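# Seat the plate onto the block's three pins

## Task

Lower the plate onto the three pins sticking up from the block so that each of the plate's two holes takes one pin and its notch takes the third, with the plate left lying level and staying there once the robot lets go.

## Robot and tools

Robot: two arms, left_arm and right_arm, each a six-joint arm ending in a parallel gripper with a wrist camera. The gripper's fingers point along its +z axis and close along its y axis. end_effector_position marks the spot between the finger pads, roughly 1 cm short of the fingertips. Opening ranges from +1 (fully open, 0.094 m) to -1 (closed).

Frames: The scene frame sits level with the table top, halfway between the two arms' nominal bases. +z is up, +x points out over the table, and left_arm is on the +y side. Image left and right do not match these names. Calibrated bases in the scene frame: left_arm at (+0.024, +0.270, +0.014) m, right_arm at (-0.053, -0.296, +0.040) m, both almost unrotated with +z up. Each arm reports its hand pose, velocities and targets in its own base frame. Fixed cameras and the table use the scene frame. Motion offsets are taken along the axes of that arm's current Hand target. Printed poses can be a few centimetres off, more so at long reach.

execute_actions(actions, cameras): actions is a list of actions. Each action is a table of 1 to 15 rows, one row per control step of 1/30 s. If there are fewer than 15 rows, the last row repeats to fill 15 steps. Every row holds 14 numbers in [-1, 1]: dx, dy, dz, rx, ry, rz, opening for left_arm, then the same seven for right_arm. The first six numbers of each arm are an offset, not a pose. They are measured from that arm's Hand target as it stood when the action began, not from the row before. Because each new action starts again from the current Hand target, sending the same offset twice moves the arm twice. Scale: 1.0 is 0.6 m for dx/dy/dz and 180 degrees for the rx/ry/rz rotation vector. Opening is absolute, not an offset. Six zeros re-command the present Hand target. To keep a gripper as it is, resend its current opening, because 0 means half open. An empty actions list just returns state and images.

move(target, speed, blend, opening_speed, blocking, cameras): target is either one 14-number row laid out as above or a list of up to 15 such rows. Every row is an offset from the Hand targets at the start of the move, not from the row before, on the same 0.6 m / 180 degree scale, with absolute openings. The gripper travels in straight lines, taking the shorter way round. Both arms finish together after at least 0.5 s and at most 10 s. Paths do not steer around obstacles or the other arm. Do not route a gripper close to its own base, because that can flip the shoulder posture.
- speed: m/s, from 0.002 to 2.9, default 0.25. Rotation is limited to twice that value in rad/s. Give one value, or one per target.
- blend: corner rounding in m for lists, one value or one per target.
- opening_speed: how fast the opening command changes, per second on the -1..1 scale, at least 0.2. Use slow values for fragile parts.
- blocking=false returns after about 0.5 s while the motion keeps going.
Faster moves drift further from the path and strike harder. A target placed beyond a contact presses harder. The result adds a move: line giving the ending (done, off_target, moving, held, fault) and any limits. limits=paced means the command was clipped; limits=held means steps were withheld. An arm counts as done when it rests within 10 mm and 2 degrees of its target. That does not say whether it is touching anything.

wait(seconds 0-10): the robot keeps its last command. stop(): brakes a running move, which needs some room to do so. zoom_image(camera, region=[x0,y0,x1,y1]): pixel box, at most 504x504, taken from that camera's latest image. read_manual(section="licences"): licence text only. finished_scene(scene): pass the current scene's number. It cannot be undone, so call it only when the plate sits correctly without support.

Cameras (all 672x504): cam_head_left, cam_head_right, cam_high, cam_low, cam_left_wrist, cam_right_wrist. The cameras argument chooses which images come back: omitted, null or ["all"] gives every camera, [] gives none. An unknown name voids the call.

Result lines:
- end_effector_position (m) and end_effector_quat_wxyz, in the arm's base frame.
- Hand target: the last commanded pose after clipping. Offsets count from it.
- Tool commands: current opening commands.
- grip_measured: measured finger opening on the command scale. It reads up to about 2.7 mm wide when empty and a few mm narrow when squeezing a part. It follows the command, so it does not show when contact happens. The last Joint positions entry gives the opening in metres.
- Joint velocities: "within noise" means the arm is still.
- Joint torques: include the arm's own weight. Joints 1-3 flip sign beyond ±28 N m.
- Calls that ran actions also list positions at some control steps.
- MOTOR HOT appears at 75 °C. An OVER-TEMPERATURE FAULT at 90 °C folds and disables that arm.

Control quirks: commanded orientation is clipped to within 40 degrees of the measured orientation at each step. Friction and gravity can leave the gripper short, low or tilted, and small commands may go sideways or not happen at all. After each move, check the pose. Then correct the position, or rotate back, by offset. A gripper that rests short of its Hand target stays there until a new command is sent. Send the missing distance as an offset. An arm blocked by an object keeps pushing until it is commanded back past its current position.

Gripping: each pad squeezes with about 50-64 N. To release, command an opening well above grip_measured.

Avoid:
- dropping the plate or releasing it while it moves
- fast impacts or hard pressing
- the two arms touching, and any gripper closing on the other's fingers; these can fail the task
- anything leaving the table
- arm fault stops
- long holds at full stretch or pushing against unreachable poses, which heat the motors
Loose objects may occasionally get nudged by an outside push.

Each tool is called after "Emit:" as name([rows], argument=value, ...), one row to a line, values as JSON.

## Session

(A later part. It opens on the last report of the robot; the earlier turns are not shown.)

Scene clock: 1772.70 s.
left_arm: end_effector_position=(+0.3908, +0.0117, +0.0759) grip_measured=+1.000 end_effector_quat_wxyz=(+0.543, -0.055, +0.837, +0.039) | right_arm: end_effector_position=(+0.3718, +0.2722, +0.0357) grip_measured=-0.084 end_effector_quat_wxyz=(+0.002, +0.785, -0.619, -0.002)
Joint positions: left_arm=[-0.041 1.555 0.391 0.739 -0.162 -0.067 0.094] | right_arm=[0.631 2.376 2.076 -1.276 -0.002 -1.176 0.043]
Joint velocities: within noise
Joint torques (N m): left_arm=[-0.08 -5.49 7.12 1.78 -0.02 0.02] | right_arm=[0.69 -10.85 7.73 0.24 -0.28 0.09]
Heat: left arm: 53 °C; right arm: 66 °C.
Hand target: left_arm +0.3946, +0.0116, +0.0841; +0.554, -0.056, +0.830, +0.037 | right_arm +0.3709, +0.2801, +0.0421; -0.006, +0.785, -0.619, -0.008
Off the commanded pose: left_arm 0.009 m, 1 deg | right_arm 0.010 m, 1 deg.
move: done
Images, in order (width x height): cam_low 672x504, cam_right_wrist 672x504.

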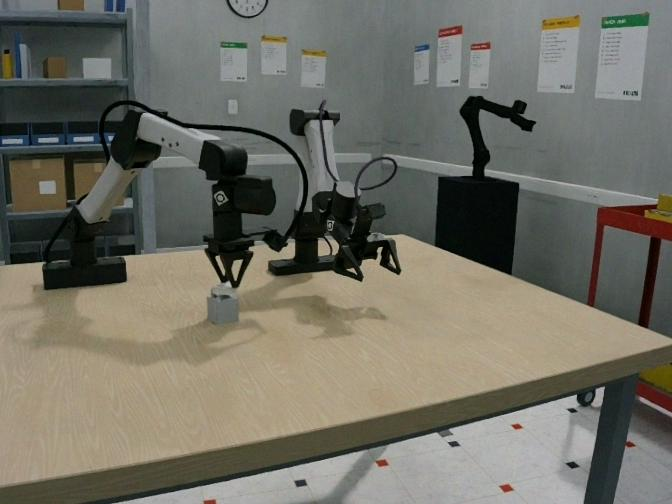

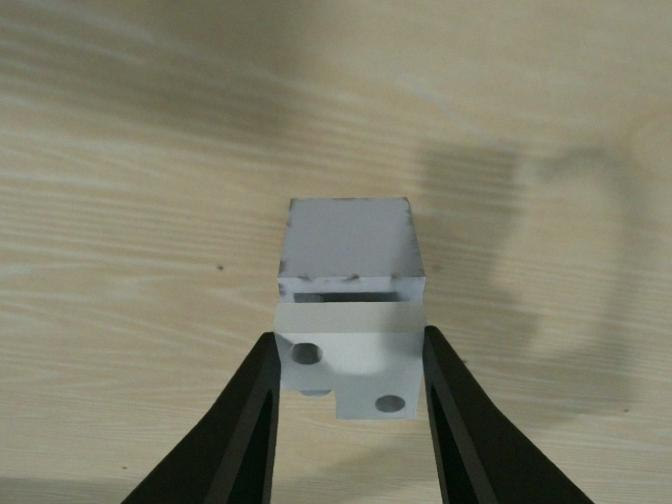

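Emit:
move(target=[0,0,0,0,0,0,1,0,0,-0.008,0,0,0,-0.25], speed=0.06, cameras=["cam_low","cam_right_wrist"])

Emit:
zoom_image(camera="cam_right_wrist", region=[180, 170, 500, 440])

Scene clock: 1779.60 s.
left_arm: end_effector_position=(+0.3908, +0.0117, +0.0759) grip_measured=+1.000 end_effector_quat_wxyz=(+0.543, -0.055, +0.837, +0.039) | right_arm: end_effector_position=(+0.3707, +0.2726, +0.0378) grip_measured=-0.084 end_effector_quat_wxyz=(+0.004, +0.786, -0.619, -0.002)
Joint positions: left_arm=[-0.041 1.555 0.391 0.739 -0.162 -0.067 0.094] | right_arm=[0.633 2.376 2.084 -1.288 -0.002 -1.174 0.043]
Joint velocities: within noise
Joint torques (N m): left_arm=[-0.02 -5.56 7.08 1.77 -0.01 -0.02] | right_arm=[0.42 -10.95 8.49 0.16 -0.28 0.09]
Heat: left arm: 53 °C; right arm: 66 °C.
Hand target: left_arm +0.3946, +0.0116, +0.0841; +0.554, -0.056, +0.830, +0.037 | right_arm +0.3710, +0.2800, +0.0470; -0.006, +0.785, -0.619, -0.008
Off the commanded pose: left_arm 0.009 m, 1 deg | right_arm 0.012 m, 1 deg.
move: off_target (right_arm)
Images, in order (width x height): cam_low 672x504, cam_right_wrist 672x504.

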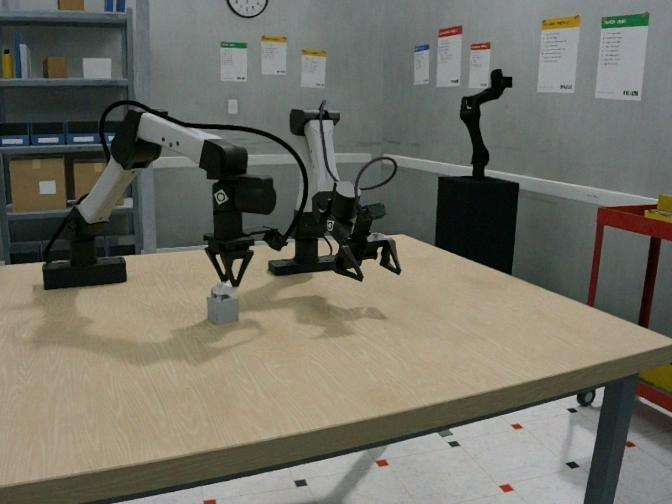

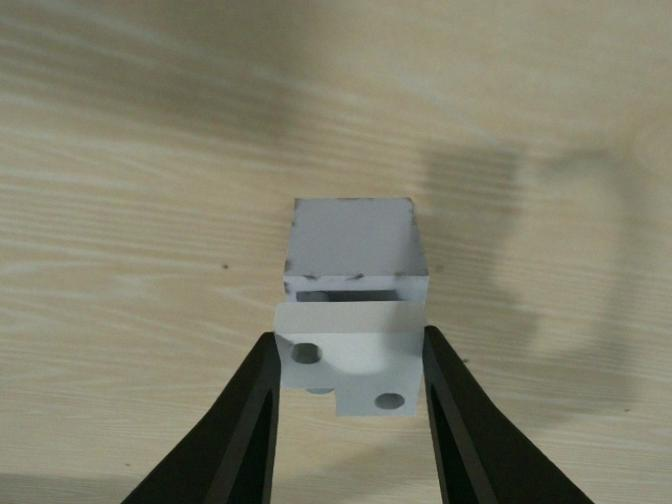

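Scaled by 1.575 from the camera's 672x504 image, which has a finer 960x720 frame.

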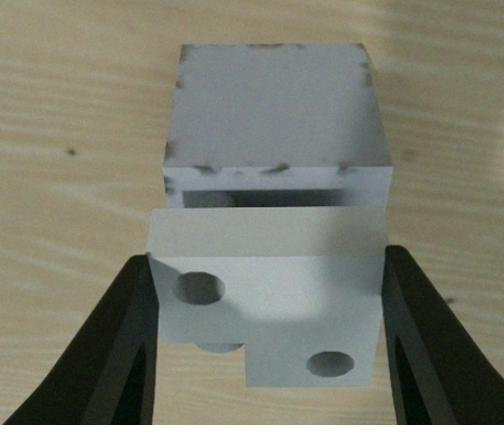

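Emit:
move(target=[0,0,0,0,0,0,1,-0.002,-0.0047,-0.002,0,0,0,-0.25], speed=0.06, cameras=["cam_low","cam_right_wrist"])

Emit:
zoom_image(camera="cam_right_wrist", region=[180, 170, 500, 440])

Scene clock: 1798.50 s.
left_arm: end_effector_position=(+0.3908, +0.0117, +0.0759) grip_measured=+1.000 end_effector_quat_wxyz=(+0.543, -0.055, +0.837, +0.039) | right_arm: end_effector_position=(+0.3728, +0.2741, +0.0464) grip_measured=-0.084 end_effector_quat_wxyz=(-0.001, +0.785, -0.619, -0.001)
Joint positions: left_arm=[-0.041 1.555 0.391 0.739 -0.162 -0.067 0.094] | right_arm=[0.633 2.376 2.118 -1.313 -0.002 -1.173 0.043]
Joint velocities: within noise
Joint torques (N m): left_arm=[-0.16 -5.53 7.16 1.78 -0.01 0] | right_arm=[0.46 -9.59 8.57 0.28 -0.3 0.07]
Heat: left arm: 53 °C; right arm: 66 °C.
Hand target: left_arm +0.3946, +0.0116, +0.0841; +0.554, -0.056, +0.830, +0.037 | right_arm +0.3735, +0.2817, +0.0482; -0.006, +0.785, -0.619, -0.008
Off the commanded pose: left_arm 0.009 m, 1 deg | right_arm 0.008 m, 1 deg.
move: done
Images, in order (width x height): cam_low 672x504, cam_right_wrist 672x504.

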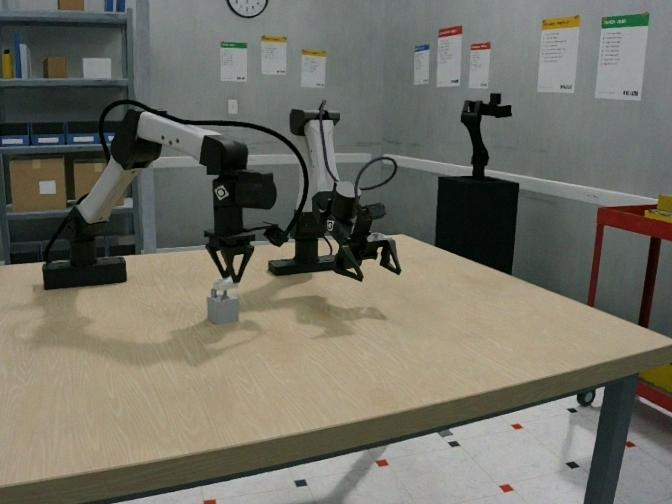

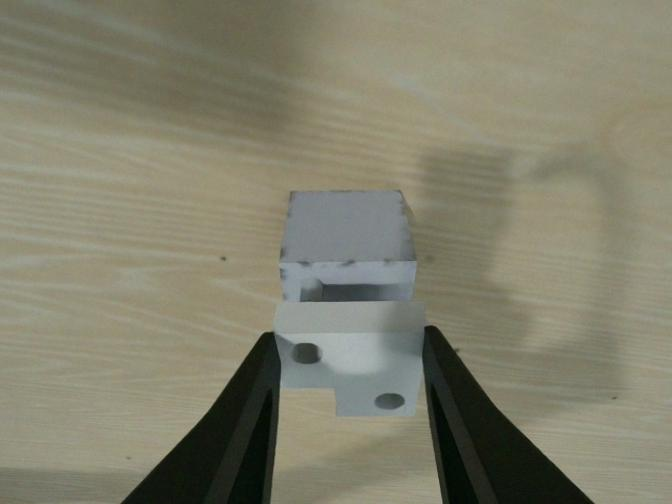

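Scaled by 1.575 from the camera's 672x504 image, which has a finer 960x720 frame.

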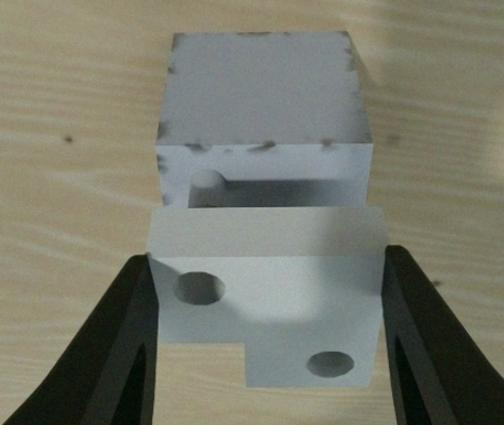

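Emit:
move(target=[0,0,0,0,0,0,1,0,0,0.018,0,0,0,-0.25], speed=0.03, cameras=["cam_low","cam_right_wrist"])

Emit:
zoom_image(camera="cam_right_wrist", region=[180, 170, 500, 440])

Emit:
zoom_image(camera="cam_low", region=[203, 276, 243, 306])

Scene clock: 1814.87 s.
left_arm: end_effector_position=(+0.3908, +0.0117, +0.0759) grip_measured=+1.000 end_effector_quat_wxyz=(+0.543, -0.055, +0.837, +0.039) | right_arm: end_effector_position=(+0.3730, +0.2744, +0.0428) grip_measured=-0.084 end_effector_quat_wxyz=(+0.001, +0.785, -0.619, -0.002)
Joint positions: left_arm=[-0.041 1.555 0.391 0.739 -0.162 -0.067 0.094] | right_arm=[0.633 2.384 2.118 -1.309 -0.002 -1.173 0.043]
Joint velocities: within noise
Joint torques (N m): left_arm=[-0.09 -5.55 7.08 1.79 0.01 -0.01] | right_arm=[0.4 -10 5.6 0.57 -0.27 0.09]
Heat: left arm: 53 °C; right arm: 64 °C.
Hand target: left_arm +0.3946, +0.0116, +0.0841; +0.554, -0.056, +0.830, +0.037 | right_arm +0.3734, +0.2820, +0.0374; -0.006, +0.785, -0.619, -0.008
Off the commanded pose: left_arm 0.009 m, 1 deg | right_arm 0.009 m, 1 deg.
move: done
Images, in order (width x height): cam_low 672x504, cam_right_wrist 672x504.

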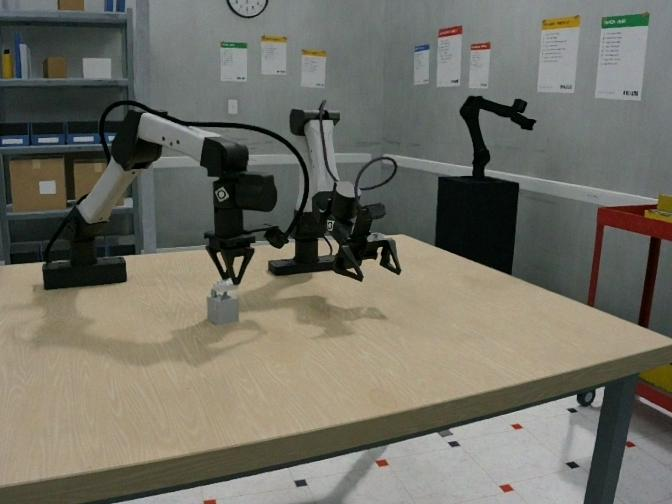

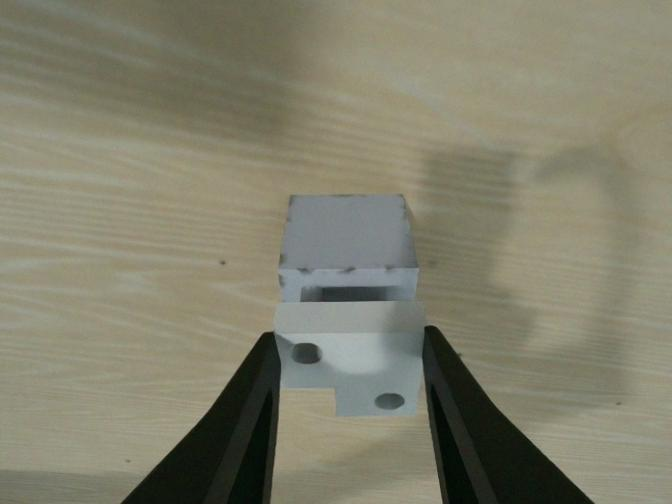

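Scaled by 1.575 from the camera's 672x504 image, which has a finer 960x720 frame.

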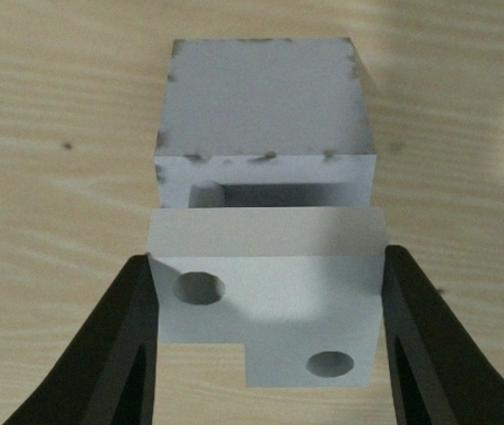

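Scaled by 12.600 from the camera's 672x504 image, which has a finer 960x720 frame.

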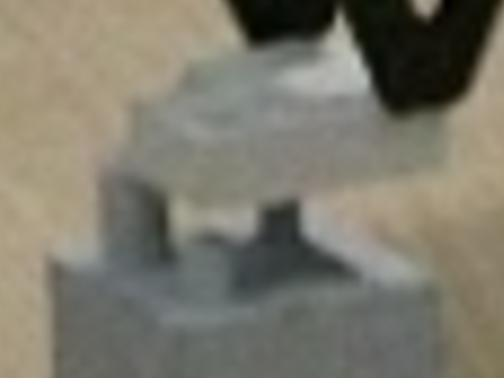

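Emit:
move(target=[0,0,0,0,0,0,1,0,0.0015,0.010,0,0,0,-0.25], speed=0.03, cameras=["cam_low","cam_right_wrist"])

Emit:
zoom_image(camera="cam_right_wrist", region=[180, 170, 500, 440])

Emit:
zoom_image(camera="cam_low", region=[203, 276, 243, 306])

Scene clock: 1828.17 s.
left_arm: end_effector_position=(+0.3908, +0.0117, +0.0759) grip_measured=+1.000 end_effector_quat_wxyz=(+0.543, -0.055, +0.837, +0.039) | right_arm: end_effector_position=(+0.3739, +0.2762, +0.0384) grip_measured=-0.084 end_effector_quat_wxyz=(-0.002, +0.786, -0.619, -0.001)
Joint positions: left_arm=[-0.041 1.555 0.391 0.739 -0.162 -0.067 0.094] | right_arm=[0.635 2.384 2.101 -1.284 -0.002 -1.172 0.043]
Joint velocities: within noise
Joint torques (N m): left_arm=[-0.12 -5.48 7.09 1.79 -0.01 0.02] | right_arm=[0.4 -10.21 4.71 0.57 -0.27 0.08]
Heat: left arm: 53 °C; right arm: 60 °C.
Hand target: left_arm +0.3946, +0.0116, +0.0841; +0.554, -0.056, +0.830, +0.037 | right_arm +0.3725, +0.2818, +0.0313; -0.006, +0.785, -0.619, -0.008
Off the commanded pose: left_arm 0.009 m, 1 deg | right_arm 0.009 m, 1 deg.
move: done
Images, in order (width x height): cam_low 672x504, cam_right_wrist 672x504.

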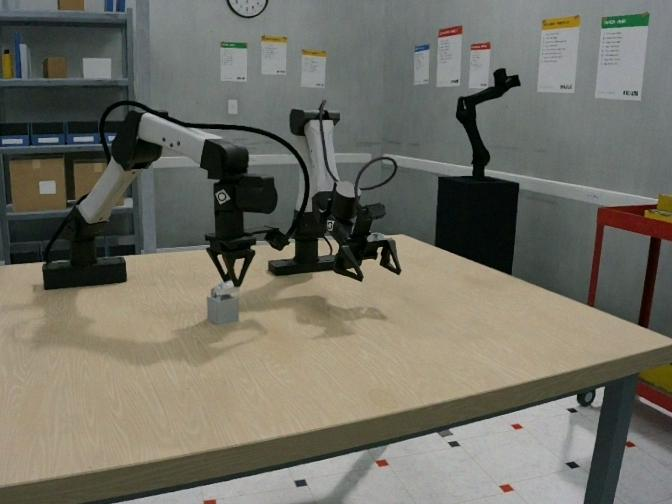

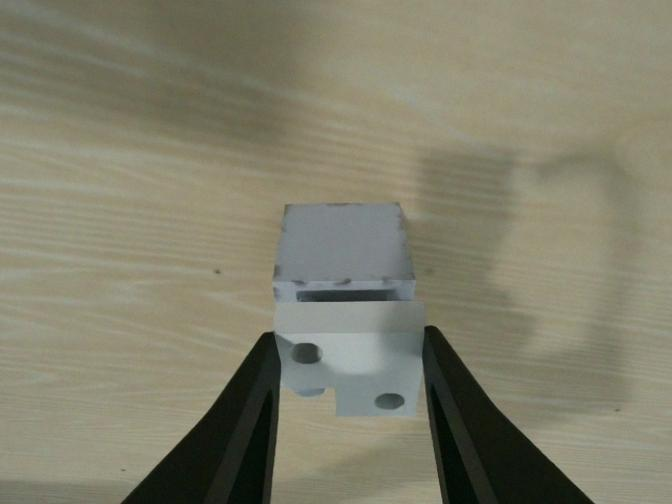

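Scaled by 1.575 from the camera's 672x504 image, which has a finer 960x720 frame.

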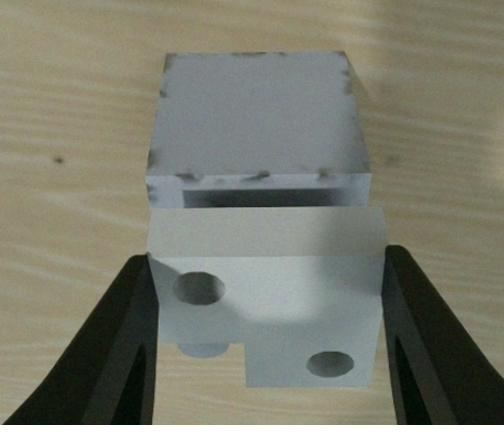

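Scaled by 12.600 from the camera's 672x504 image, which has a finer 960x720 frame.

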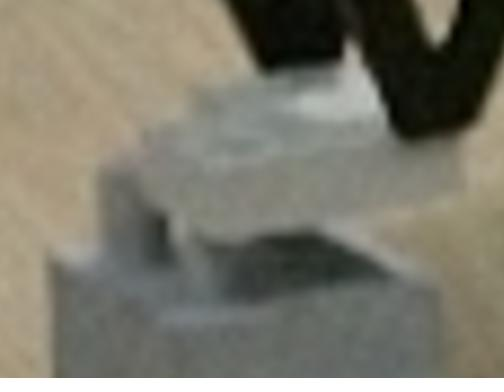

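Emit:
move(target=[0,0,0,0,0,0,1,0.0217,-0.0023,-0.003,0,0,0,-0.25], speed=0.05, cameras=["cam_low","cam_right_wrist"])

Emit:
zoom_image(camera="cam_right_wrist", region=[180, 170, 500, 440])

Emit:
zoom_image(camera="cam_low", region=[203, 276, 243, 306])

Scene clock: 1850.80 s.
left_arm: end_effector_position=(+0.3908, +0.0117, +0.0759) grip_measured=+1.000 end_effector_quat_wxyz=(+0.543, -0.055, +0.837, +0.039) | right_arm: end_effector_position=(+0.3742, +0.2736, +0.0357) grip_measured=-0.084 end_effector_quat_wxyz=(-0.002, +0.785, -0.619, -0.009)
Joint positions: left_arm=[-0.041 1.555 0.391 0.739 -0.162 -0.067 0.094] | right_arm=[0.625 2.384 2.09 -1.278 -0.018 -1.182 0.043]
Joint velocities: within noise
Joint torques (N m): left_arm=[-0.06 -5.55 7.06 1.79 -0.02 -0.01] | right_arm=[-1.33 -11.64 3.47 0.63 -0.13 -0.05]
Heat: left arm: 53 °C; right arm: 58 °C.
Hand target: left_arm +0.3946, +0.0116, +0.0841; +0.554, -0.056, +0.830, +0.037 | right_arm +0.3769, +0.2694, +0.0329; -0.006, +0.785, -0.619, -0.008
Off the commanded pose: left_arm 0.009 m, 1 deg | right_arm 0.006 m, 0 deg.
move: done
Images, in order (width x height): cam_low 672x504, cam_right_wrist 672x504.

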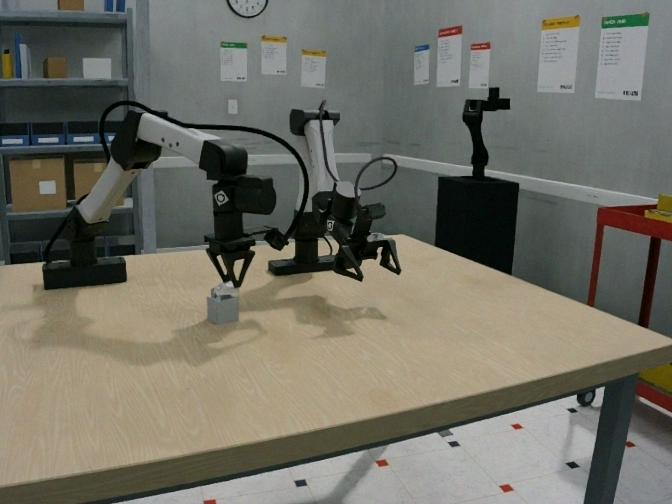

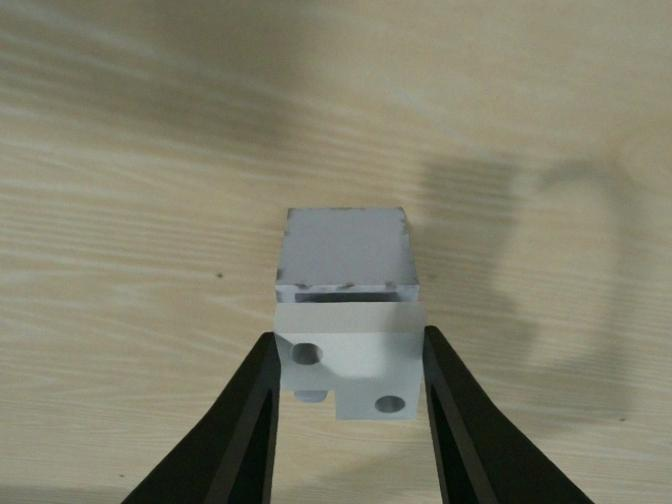

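Scaled by 1.575 from the camera's 672x504 image, which has a finer 960x720 frame.

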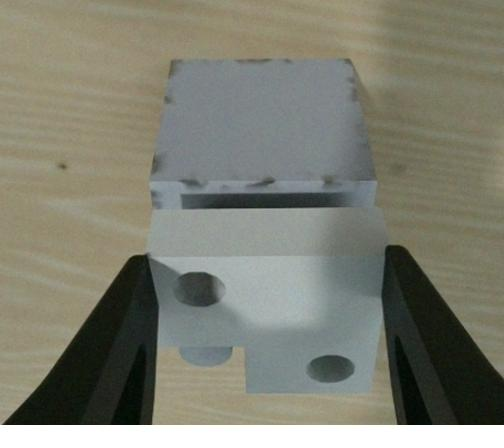

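Scaled by 12.600 from the camera's 672x504 image, which has a finer 960x720 frame.

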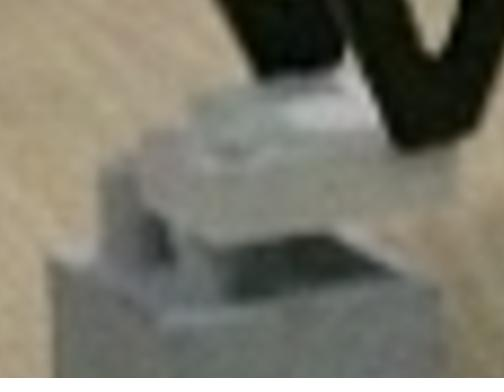

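Emit:
move(target=[0,0,0,0,0,0,1,-0.004,0.005,0.004,0,0,0,-0.25], speed=0.03, cameras=["cam_low","cam_right_wrist"])

Emit:
zoom_image(camera="cam_right_wrist", region=[180, 170, 500, 440])

Emit:
zoom_image(camera="cam_low", region=[203, 276, 243, 306])

Scene clock: 1872.33 s.
left_arm: end_effector_position=(+0.3908, +0.0117, +0.0759) grip_measured=+1.000 end_effector_quat_wxyz=(+0.543, -0.055, +0.837, +0.039) | right_arm: end_effector_position=(+0.3739, +0.2737, +0.0352) grip_measured=-0.084 end_effector_quat_wxyz=(-0.006, +0.786, -0.619, -0.009)
Joint positions: left_arm=[-0.041 1.555 0.391 0.739 -0.162 -0.067 0.094] | right_arm=[0.625 2.375 2.073 -1.263 -0.02 -1.183 0.043]
Joint velocities: within noise
Joint torques (N m): left_arm=[-0.12 -5.41 7.09 1.78 -0.03 0.02] | right_arm=[-0.62 -11.51 2.99 0.64 -0.12 0.03]
Heat: left arm: 53 °C; right arm: 59 °C.
Hand target: left_arm +0.3946, +0.0116, +0.0841; +0.554, -0.056, +0.830, +0.037 | right_arm +0.3733, +0.2712, +0.0306; -0.006, +0.785, -0.619, -0.008
Off the commanded pose: left_arm 0.009 m, 1 deg | right_arm 0.005 m, 0 deg.
move: done
Images, in order (width x height): cam_low 672x504, cam_right_wrist 672x504.

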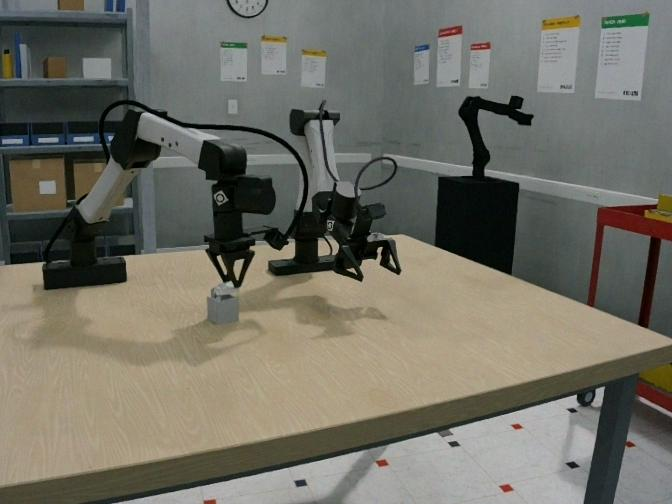

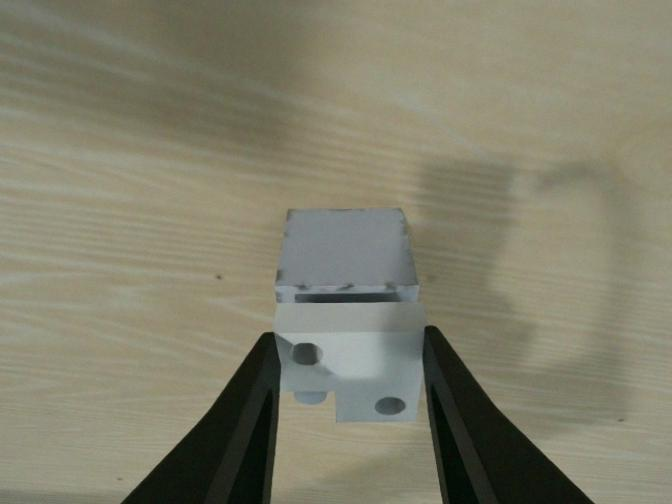

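Scaled by 1.575 from the camera's 672x504 image, which has a finer 960x720 frame.

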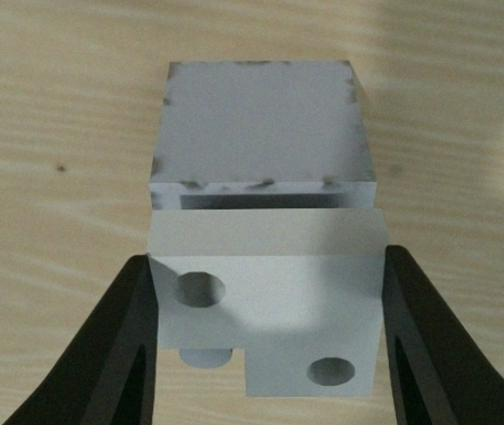

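Scaled by 12.600 from the camera's 672x504 image, which has a finer 960x720 frame.

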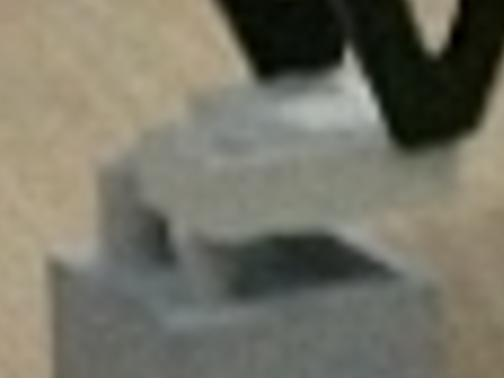

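Emit:
move([
  [0,0,0,0,0,0,1,-0.0038,-0.002,0,0,0,0,-0.25],
  [0,0,0,0,0,0,1,-0.0038,-0.002,-0.11,0,0,0,-0.25],
], speed=0.05, cameras=["cam_low","cam_right_wrist"])

Emit:
zoom_image(camera="cam_right_wrist", region=[180, 170, 500, 440])

Emit:
zoom_image(camera="cam_low", region=[203, 276, 243, 306])

Scene clock: 1910.77 s.
left_arm: end_effector_position=(+0.3908, +0.0117, +0.0759) grip_measured=+1.000 end_effector_quat_wxyz=(+0.543, -0.055, +0.837, +0.039) | right_arm: end_effector_position=(+0.3703, +0.2712, +0.0929) grip_measured=-0.084 end_effector_quat_wxyz=(-0.001, +0.786, -0.618, -0.010)
Joint positions: left_arm=[-0.041 1.555 0.391 0.739 -0.162 -0.067 0.094] | right_arm=[0.625 2.382 2.314 -1.507 -0.02 -1.184 0.043]
Joint velocities: within noise
Joint torques (N m): left_arm=[-0.18 -5.49 7.09 1.8 0 -0.02] | right_arm=[-0.47 -9.98 8.38 0.25 -0.14 0.02]
Heat: left arm: 53 °C; right arm: 66 °C.
Hand target: left_arm +0.3946, +0.0116, +0.0841; +0.554, -0.056, +0.830, +0.037 | right_arm +0.3744, +0.2724, +0.0966; -0.006, +0.785, -0.619, -0.008
Off the commanded pose: left_arm 0.009 m, 1 deg | right_arm 0.006 m, 1 deg.
move: done
Images, in order (width x height): cam_low 672x504, cam_right_wrist 672x504.

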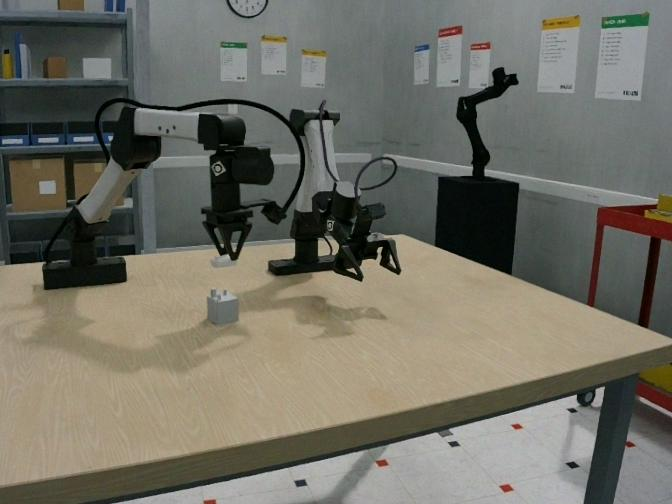

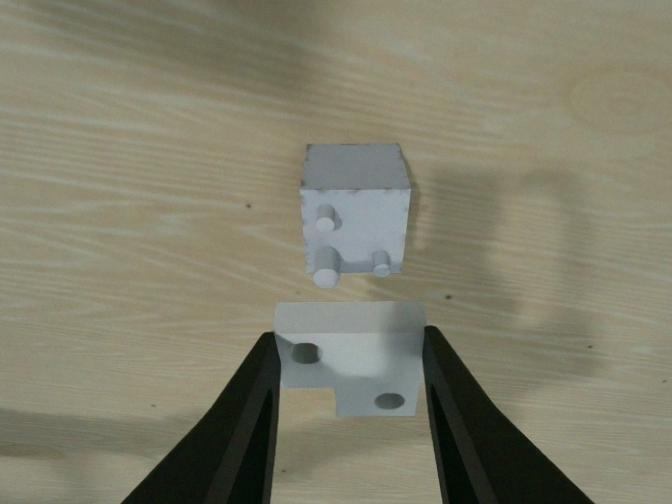

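Scaled by 1.575 from the camera's 672x504 image, which has a finer 960x720 frame.

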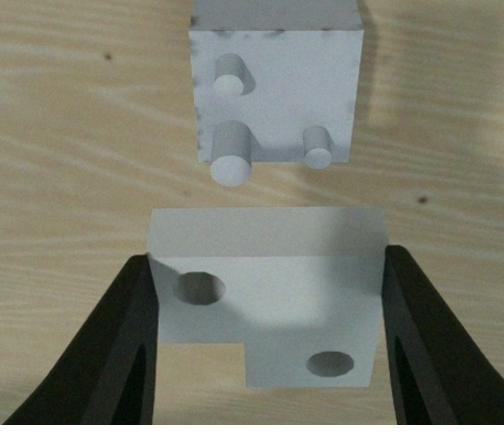

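Scaled by 12.600 from the camera's 672x504 image, which has a finer 960x720 frame.

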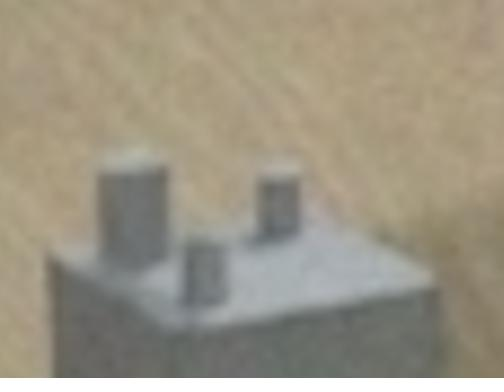

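Emit:
move([
  [0,0,0,0,0,0,1,0.0095,-0.0045,0,0,0,0,-0.25],
  [0,0,0,0,0,0,1,0.0095,-0.0045,0.088,0,0,0,-0.25],
], speed=0.06, cameras=["cam_low","cam_right_wrist"])

Emit:
zoom_image(camera="cam_right_wrist", region=[180, 170, 500, 440])

Emit:
zoom_image(camera="cam_low", region=[203, 276, 243, 306])

Scene clock: 2038.00 s.
left_arm: end_effector_position=(+0.3908, +0.0117, +0.0759) grip_measured=+1.000 end_effector_quat_wxyz=(+0.543, -0.055, +0.837, +0.039) | right_arm: end_effector_position=(+0.3746, +0.2675, +0.0429) grip_measured=-0.084 end_effector_quat_wxyz=(+0.003, +0.784, -0.621, -0.011)
Joint positions: left_arm=[-0.041 1.555 0.391 0.739 -0.162 -0.067 0.094] | right_arm=[0.613 2.382 2.115 -1.318 -0.02 -1.189 0.043]
Joint velocities: within noise
Joint torques (N m): left_arm=[-0.08 -5.55 7.04 1.77 -0.02 -0.01] | right_arm=[-0.46 -11.56 4.68 0.54 -0.1 -0.06]
Heat: left arm: 53 °C; right arm: 62 °C.
Hand target: left_arm +0.3946, +0.0116, +0.0841; +0.554, -0.056, +0.830, +0.037 | right_arm +0.3780, +0.2685, +0.0437; -0.006, +0.785, -0.619, -0.008
Off the commanded pose: left_arm 0.009 m, 1 deg | right_arm 0.004 m, 1 deg.
move: done
Images, in order (width x height): cam_low 672x504, cam_right_wrist 672x504.

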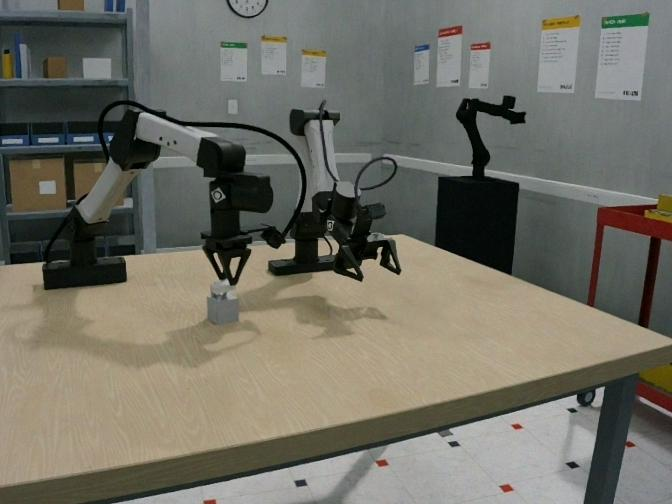

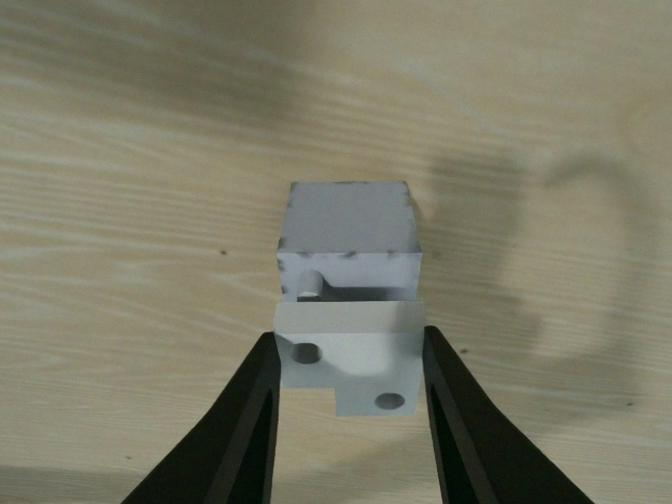

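Scaled by 1.575 from the camera's 672x504 image, which has a finer 960x720 frame.

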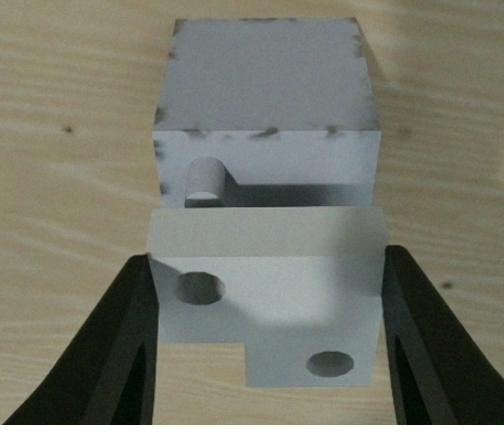

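Scaled by 12.600 from the camera's 672x504 image, which has a finer 960x720 frame.

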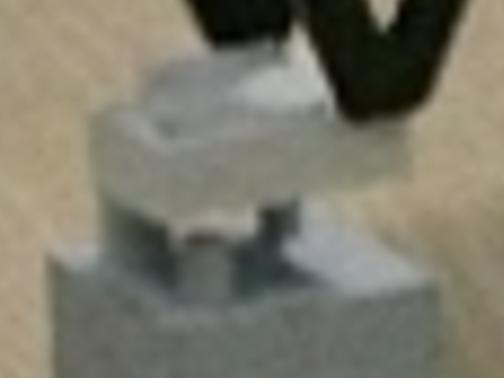

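Emit:
move(target=[0,0,0,0,0,0,1,-0.0146,0.0039,-0.002,0,0,0,-0.25], speed=0.05, cameras=["cam_low","cam_right_wrist"])

Emit:
zoom_image(camera="cam_right_wrist", region=[180, 170, 500, 440])

Emit:
zoom_image(camera="cam_low", region=[203, 276, 243, 306])

Scene clock: 2062.23 s.
left_arm: end_effector_position=(+0.3908, +0.0117, +0.0759) grip_measured=+1.000 end_effector_quat_wxyz=(+0.543, -0.055, +0.837, +0.039) | right_arm: end_effector_position=(+0.3710, +0.2728, +0.0429) grip_measured=-0.084 end_effector_quat_wxyz=(+0.003, +0.786, -0.618, -0.011)
Joint positions: left_arm=[-0.041 1.555 0.391 0.739 -0.162 -0.067 0.094] | right_arm=[0.627 2.382 2.115 -1.317 -0.02 -1.184 0.043]
Joint velocities: within noise
Joint torques (N m): left_arm=[-0.14 -5.53 7.09 1.76 -0.01 0] | right_arm=[0.18 -11.19 5.85 0.46 -0.1 0.06]
Heat: left arm: 53 °C; right arm: 65 °C.
Hand target: left_arm +0.3946, +0.0116, +0.0841; +0.554, -0.056, +0.830, +0.037 | right_arm +0.3738, +0.2764, +0.0450; -0.006, +0.785, -0.619, -0.008
Off the commanded pose: left_arm 0.009 m, 1 deg | right_arm 0.005 m, 1 deg.
move: done
Images, in order (width x height): cam_low 672x504, cam_right_wrist 672x504.

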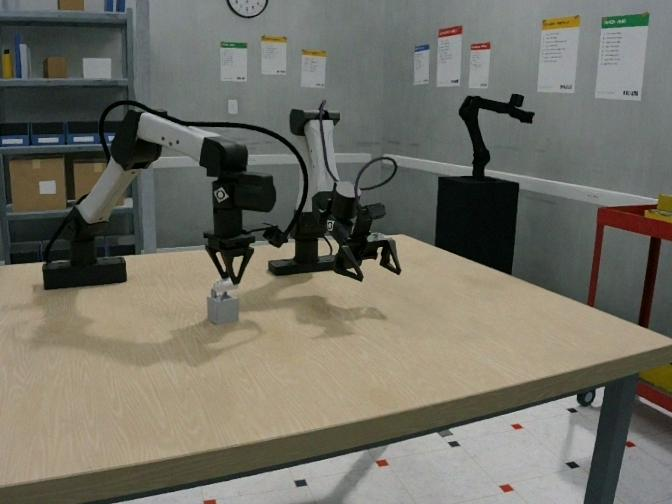

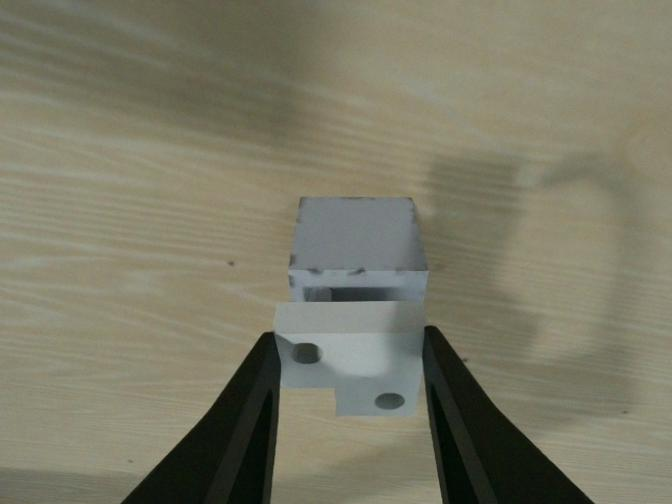

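Scaled by 1.575 from the camera's 672x504 image, which has a finer 960x720 frame.

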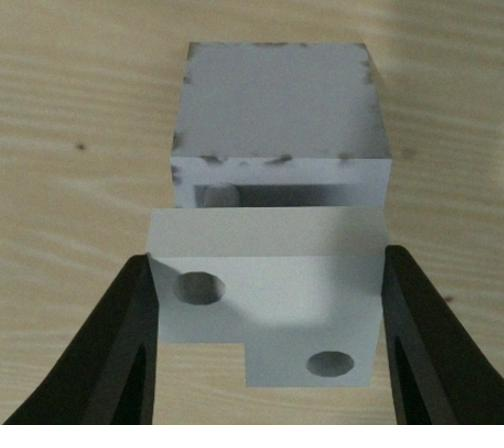

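Scaled by 12.600 from the camera's 672x504 image, which has a finer 960x720 frame.

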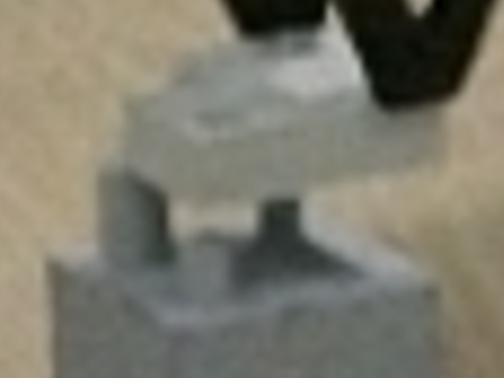

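Emit:
move(target=[0,0,0,0,0,0,1,0.0099,-0.0048,0,0,0,0,-0.25], speed=0.08, cameras=["cam_low","cam_right_wrist"])

Emit:
zoom_image(camera="cam_right_wrist", region=[180, 170, 500, 440])

Emit:
zoom_image(camera="cam_low", region=[203, 276, 243, 306])

Scene clock: 2081.23 s.
left_arm: end_effector_position=(+0.3908, +0.0117, +0.0759) grip_measured=+1.000 end_effector_quat_wxyz=(+0.543, -0.055, +0.837, +0.039) | right_arm: end_effector_position=(+0.3724, +0.2709, +0.0429) grip_measured=-0.084 end_effector_quat_wxyz=(+0.003, +0.785, -0.620, -0.011)
Joint positions: left_arm=[-0.041 1.555 0.391 0.739 -0.162 -0.067 0.094] | right_arm=[0.622 2.382 2.115 -1.317 -0.02 -1.183 0.043]
Joint velocities: within noise
Joint torques (N m): left_arm=[-0.03 -5.41 7.08 1.81 0.03 0] | right_arm=[-0.73 -10.89 6.16 0.45 -0.11 -0.07]
Heat: left arm: 53 °C; right arm: 66 °C.
Hand target: left_arm +0.3946, +0.0116, +0.0841; +0.554, -0.056, +0.830, +0.037 | right_arm +0.3779, +0.2714, +0.0449; -0.006, +0.785, -0.619, -0.008
Off the commanded pose: left_arm 0.009 m, 1 deg | right_arm 0.006 m, 1 deg.
move: done
Images, in order (width x height): cam_low 672x504, cam_right_wrist 672x504.

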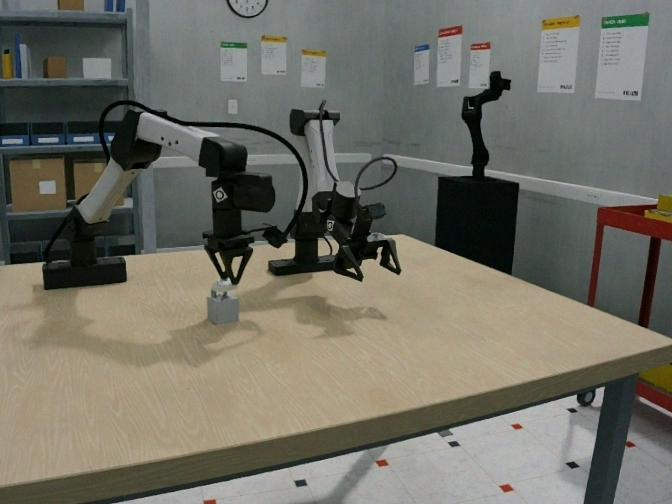

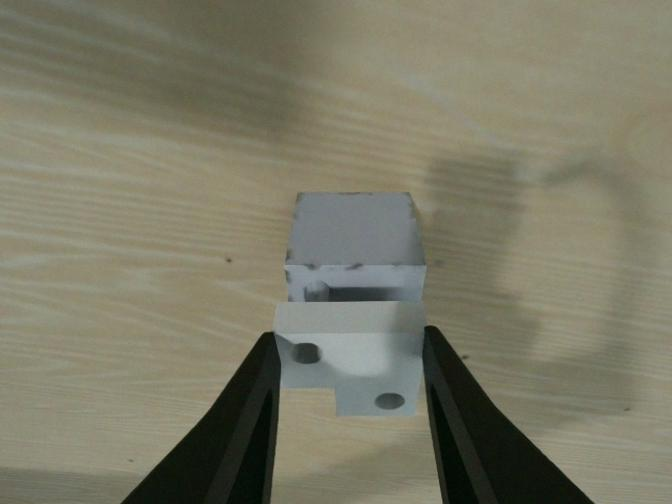

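Scaled by 1.575 from the camera's 672x504 image, which has a finer 960x720 frame.

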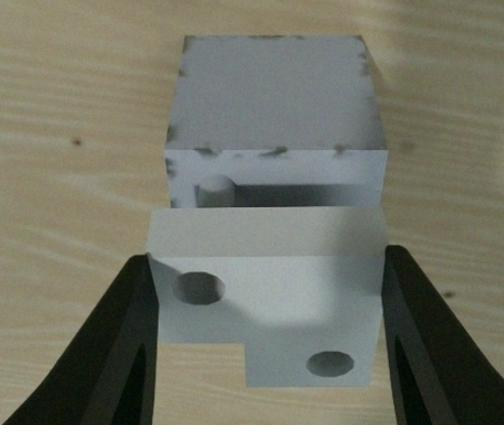

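Scaled by 12.600 from the camera's 672x504 image, which has a finer 960x720 frame.

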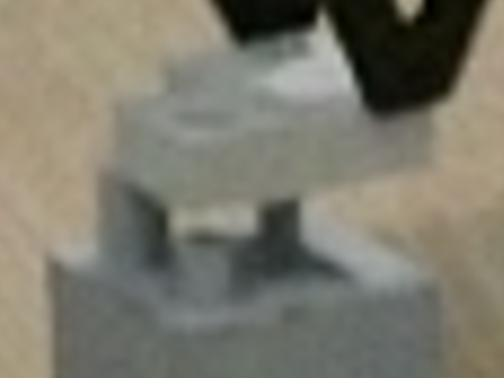

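Emit:
move([
  [0,0,0,0,0,0,1,0.003,-0.0017,0,0,0,0,-0.25],
  [0,0,0,0,0,0,1,0.003,-0.0017,0.012,0,0,0,-0.25],
], speed=0.03, cameras=["cam_low","cam_right_wrist"])

Emit:
zoom_image(camera="cam_right_wrist", region=[180, 170, 500, 440])

Emit:
zoom_image(camera="cam_low", region=[203, 276, 243, 306])

Scene clock: 2096.07 s.
left_arm: end_effector_position=(+0.3908, +0.0117, +0.0759) grip_measured=+1.000 end_effector_quat_wxyz=(+0.543, -0.055, +0.837, +0.039) | right_arm: end_effector_position=(+0.3764, +0.2714, +0.0429) grip_measured=-0.084 end_effector_quat_wxyz=(-0.004, +0.785, -0.620, -0.009)
Joint positions: left_arm=[-0.041 1.555 0.391 0.739 -0.162 -0.067 0.094] | right_arm=[0.617 2.382 2.115 -1.302 -0.02 -1.187 0.043]
Joint velocities: within noise
Joint torques (N m): left_arm=[-0.09 -5.55 7.09 1.79 0 -0.02] | right_arm=[-0.87 -10.76 4.34 0.56 -0.09 -0.08]
Heat: left arm: 53 °C; right arm: 65 °C.
Hand target: left_arm +0.3946, +0.0116, +0.0841; +0.554, -0.056, +0.830, +0.037 | right_arm +0.3793, +0.2700, +0.0377; -0.006, +0.785, -0.619, -0.008
Off the commanded pose: left_arm 0.009 m, 1 deg | right_arm 0.006 m, 0 deg.
move: done
Images, in order (width x height): cam_low 672x504, cam_right_wrist 672x504.

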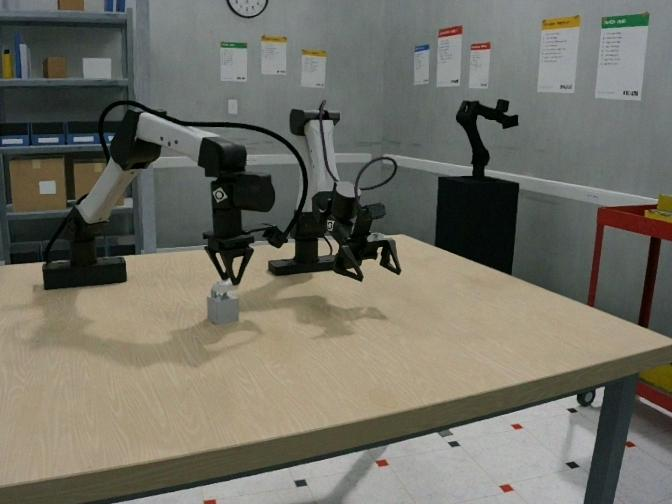

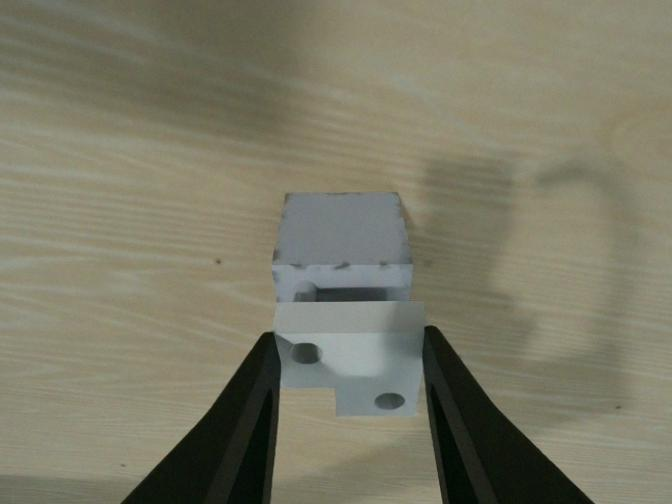

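Scaled by 1.575 from the camera's 672x504 image, which has a finer 960x720 frame.

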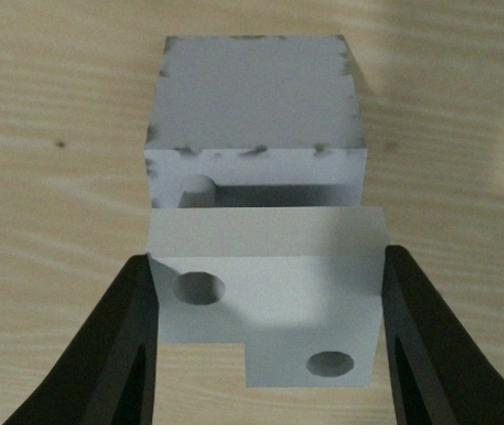

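Scaled by 12.600 from the camera's 672x504 image, which has a finer 960x720 frame.

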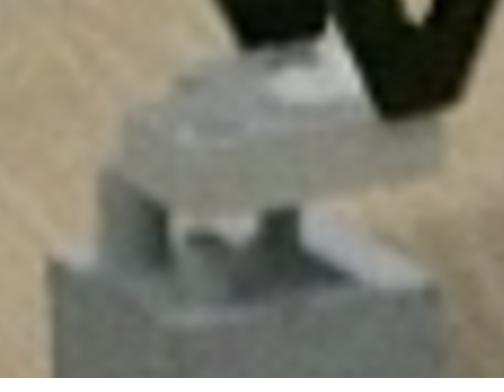

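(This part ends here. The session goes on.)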